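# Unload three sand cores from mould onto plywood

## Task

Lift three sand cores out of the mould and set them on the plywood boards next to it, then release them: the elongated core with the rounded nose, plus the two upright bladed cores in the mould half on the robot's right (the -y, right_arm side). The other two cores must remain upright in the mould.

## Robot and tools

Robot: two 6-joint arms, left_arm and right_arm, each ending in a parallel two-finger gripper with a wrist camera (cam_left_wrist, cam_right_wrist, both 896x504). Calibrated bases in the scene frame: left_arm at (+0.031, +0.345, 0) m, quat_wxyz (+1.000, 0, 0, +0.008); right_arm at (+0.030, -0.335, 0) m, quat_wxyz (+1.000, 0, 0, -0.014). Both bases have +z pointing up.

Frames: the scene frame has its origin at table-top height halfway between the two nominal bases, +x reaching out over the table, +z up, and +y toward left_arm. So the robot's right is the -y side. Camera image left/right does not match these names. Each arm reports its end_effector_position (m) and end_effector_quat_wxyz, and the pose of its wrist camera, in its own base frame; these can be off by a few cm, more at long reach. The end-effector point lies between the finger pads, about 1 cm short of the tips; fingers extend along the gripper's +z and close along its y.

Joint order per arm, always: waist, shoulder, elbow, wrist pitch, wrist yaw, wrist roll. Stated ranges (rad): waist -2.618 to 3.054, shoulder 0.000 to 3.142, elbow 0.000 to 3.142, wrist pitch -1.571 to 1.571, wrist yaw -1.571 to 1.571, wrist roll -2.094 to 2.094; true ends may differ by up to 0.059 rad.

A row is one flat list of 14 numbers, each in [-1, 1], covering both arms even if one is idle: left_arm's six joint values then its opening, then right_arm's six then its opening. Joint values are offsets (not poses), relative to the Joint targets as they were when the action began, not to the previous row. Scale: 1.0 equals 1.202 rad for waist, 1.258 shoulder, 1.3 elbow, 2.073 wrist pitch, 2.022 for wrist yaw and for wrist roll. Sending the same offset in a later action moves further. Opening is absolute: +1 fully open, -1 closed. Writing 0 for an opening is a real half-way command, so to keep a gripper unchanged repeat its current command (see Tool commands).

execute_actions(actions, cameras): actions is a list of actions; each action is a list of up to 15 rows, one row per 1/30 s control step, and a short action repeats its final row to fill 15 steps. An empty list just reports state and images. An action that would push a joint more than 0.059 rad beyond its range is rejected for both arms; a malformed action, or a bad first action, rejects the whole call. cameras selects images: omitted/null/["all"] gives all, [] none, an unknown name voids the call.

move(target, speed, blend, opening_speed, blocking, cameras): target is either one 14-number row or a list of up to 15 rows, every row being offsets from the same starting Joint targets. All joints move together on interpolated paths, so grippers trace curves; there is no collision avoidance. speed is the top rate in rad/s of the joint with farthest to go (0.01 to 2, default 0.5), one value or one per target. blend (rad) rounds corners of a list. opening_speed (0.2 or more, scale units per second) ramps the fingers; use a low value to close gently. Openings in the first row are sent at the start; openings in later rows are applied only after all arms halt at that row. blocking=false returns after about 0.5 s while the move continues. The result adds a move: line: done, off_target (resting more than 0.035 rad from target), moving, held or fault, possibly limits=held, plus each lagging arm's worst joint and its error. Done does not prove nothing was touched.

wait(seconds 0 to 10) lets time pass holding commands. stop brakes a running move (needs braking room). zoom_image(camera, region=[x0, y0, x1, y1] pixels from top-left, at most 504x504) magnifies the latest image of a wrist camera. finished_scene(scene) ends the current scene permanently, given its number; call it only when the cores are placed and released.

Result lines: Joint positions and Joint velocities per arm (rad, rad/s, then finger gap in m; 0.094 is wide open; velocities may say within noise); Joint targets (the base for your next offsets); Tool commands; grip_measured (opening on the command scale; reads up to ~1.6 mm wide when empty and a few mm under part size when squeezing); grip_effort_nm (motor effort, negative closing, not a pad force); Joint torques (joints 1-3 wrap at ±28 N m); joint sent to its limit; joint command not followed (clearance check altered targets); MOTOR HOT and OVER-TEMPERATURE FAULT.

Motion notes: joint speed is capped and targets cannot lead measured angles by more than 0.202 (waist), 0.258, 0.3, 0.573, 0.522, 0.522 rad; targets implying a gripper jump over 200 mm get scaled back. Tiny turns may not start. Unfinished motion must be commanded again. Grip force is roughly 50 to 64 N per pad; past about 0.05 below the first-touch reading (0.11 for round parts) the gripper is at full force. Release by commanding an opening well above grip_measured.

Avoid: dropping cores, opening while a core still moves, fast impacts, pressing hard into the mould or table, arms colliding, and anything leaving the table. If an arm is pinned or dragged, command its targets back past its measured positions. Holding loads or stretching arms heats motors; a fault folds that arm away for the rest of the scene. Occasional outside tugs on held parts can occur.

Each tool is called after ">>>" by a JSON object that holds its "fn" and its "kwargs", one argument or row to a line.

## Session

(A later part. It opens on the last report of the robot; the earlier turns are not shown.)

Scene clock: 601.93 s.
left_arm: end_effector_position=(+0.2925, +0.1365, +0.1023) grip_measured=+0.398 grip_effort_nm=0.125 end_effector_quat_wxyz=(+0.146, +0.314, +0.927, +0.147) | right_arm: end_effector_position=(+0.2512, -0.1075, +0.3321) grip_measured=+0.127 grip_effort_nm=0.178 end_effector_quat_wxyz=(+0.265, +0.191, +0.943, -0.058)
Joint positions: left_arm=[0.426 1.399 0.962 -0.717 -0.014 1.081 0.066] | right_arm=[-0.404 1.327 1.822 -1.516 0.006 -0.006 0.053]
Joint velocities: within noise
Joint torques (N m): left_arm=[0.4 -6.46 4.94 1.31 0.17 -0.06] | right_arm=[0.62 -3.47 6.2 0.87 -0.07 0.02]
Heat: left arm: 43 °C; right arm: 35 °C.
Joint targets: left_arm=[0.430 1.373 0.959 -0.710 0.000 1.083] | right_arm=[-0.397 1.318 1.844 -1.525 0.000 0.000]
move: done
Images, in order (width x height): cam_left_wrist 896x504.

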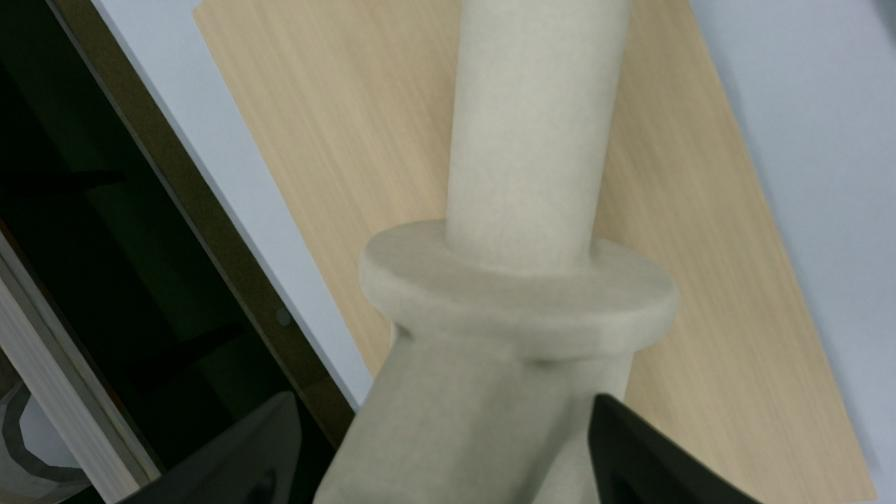

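>>> {"fn": "move", "kwargs": {
  "target": [
    [0,-0.012,0.098,-0.052,0,0,0.5,0,0,0,0,0,0,0.13],
    [0,0,0.32,-0.186,0,0,0.5,0,0,0,0,0,0,0.13]
  ],
  "speed": 0.25,
  "blend": 0.03,
  "opening_speed": 0.3,
  "cameras": ["cam_left_wrist"]
}}

Scene clock: 611.23 s.
left_arm: end_effector_position=(+0.2964, +0.1381, +0.2067) grip_measured=+0.498 grip_effort_nm=0.125 end_effector_quat_wxyz=(+0.160, +0.312, +0.923, +0.159) | right_arm: end_effector_position=(+0.2512, -0.1075, +0.3321) grip_measured=+0.127 grip_effort_nm=0.173 end_effector_quat_wxyz=(+0.265, +0.191, +0.943, -0.058)
Joint positions: left_arm=[0.426 1.385 1.352 -1.084 -0.014 1.081 0.07] | right_arm=[-0.404 1.327 1.822 -1.516 0.006 -0.006 0.053]
Joint velocities: within noise
Joint torques (N m): left_arm=[0.34 -5.27 7.04 1.18 0.16 -0.07] | right_arm=[0.62 -3.48 6.19 0.87 -0.06 0.03]
Heat: left arm: 42 °C; right arm: 34 °C.
Joint targets: left_arm=[0.430 1.373 1.375 -1.095 0.000 1.083] | right_arm=[-0.397 1.318 1.844 -1.525 0.000 0.000]
move: done
Images, in order (width x height): cam_left_wrist 896x504.

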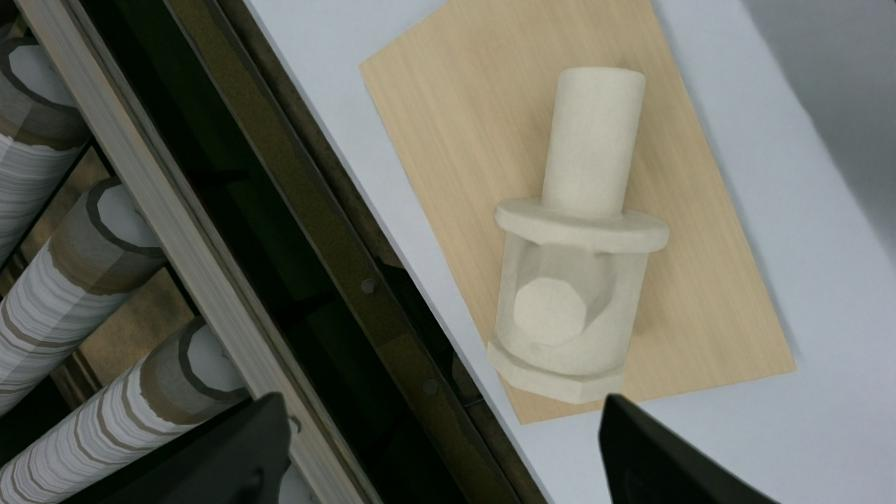

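>>> {"fn": "move", "kwargs": {
  "target": [
    [0,0.09,0.25,-0.05,0,-0.1,0.5,0,0,0,0,0,0,0.13],
    [-0.774,0.18,0.381,-0.08,0,-0.536,0.5,0,0,0,0,0,0,0.13]
  ],
  "speed": 0.9,
  "blend": 0.05
}}

Scene clock: 619.07 s.
left_arm: end_effector_position=(+0.3346, -0.1817, +0.2953) grip_measured=+0.498 grip_effort_nm=0.115 end_effector_quat_wxyz=(+0.276, +0.240, +0.928, -0.069) | right_arm: end_effector_position=(+0.2512, -0.1075, +0.3321) grip_measured=+0.127 grip_effort_nm=0.178 end_effector_quat_wxyz=(+0.265, +0.191, +0.943, -0.058)
Joint positions: left_arm=[-0.5 1.586 1.846 -1.254 0 0.006 0.07] | right_arm=[-0.404 1.327 1.822 -1.516 0.006 -0.006 0.053]
Joint velocities: within noise
Joint torques (N m): left_arm=[0.03 -4.83 6.71 1.4 0.03 -0.15] | right_arm=[0.62 -3.47 6.17 0.86 -0.06 0.02]
Heat: left arm: 41 °C; right arm: 34 °C.
Joint targets: left_arm=[-0.500 1.599 1.870 -1.261 0.000 -0.001] | right_arm=[-0.397 1.318 1.844 -1.525 0.000 0.000]
move: done

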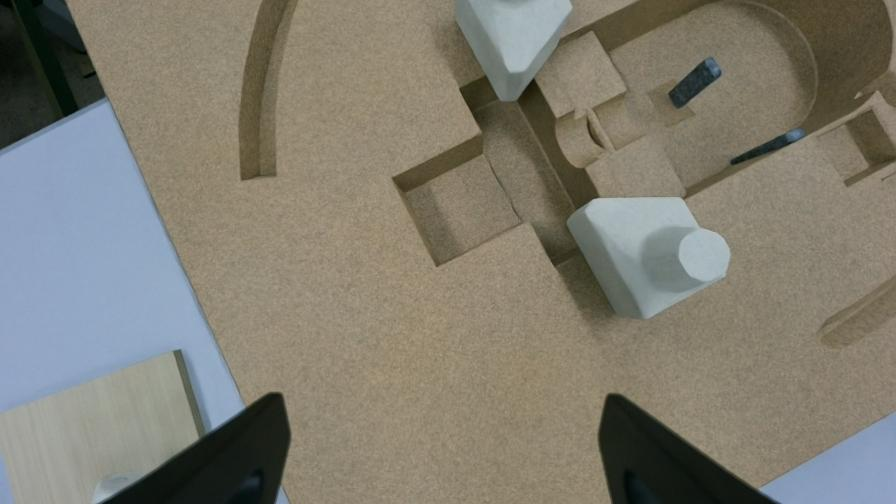

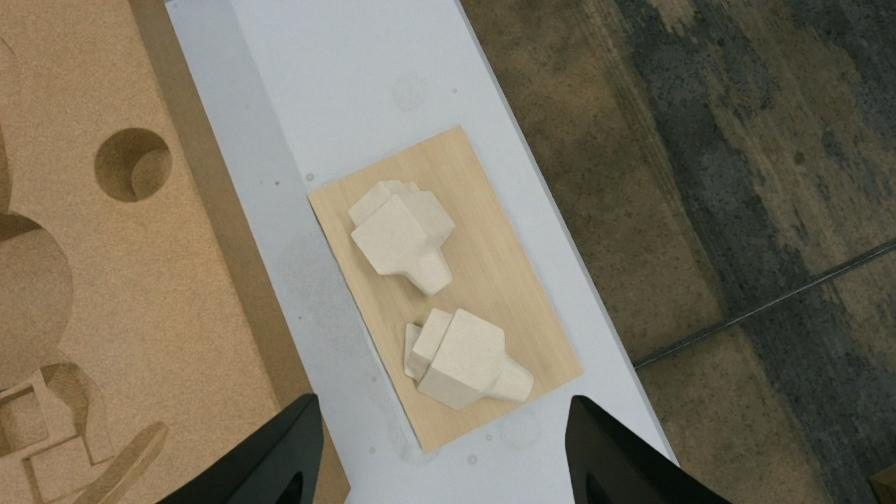

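>>> {"fn": "finished_scene", "kwargs": {
  "scene": 2,
  "done": true
}}

The scene is finished: the task was done.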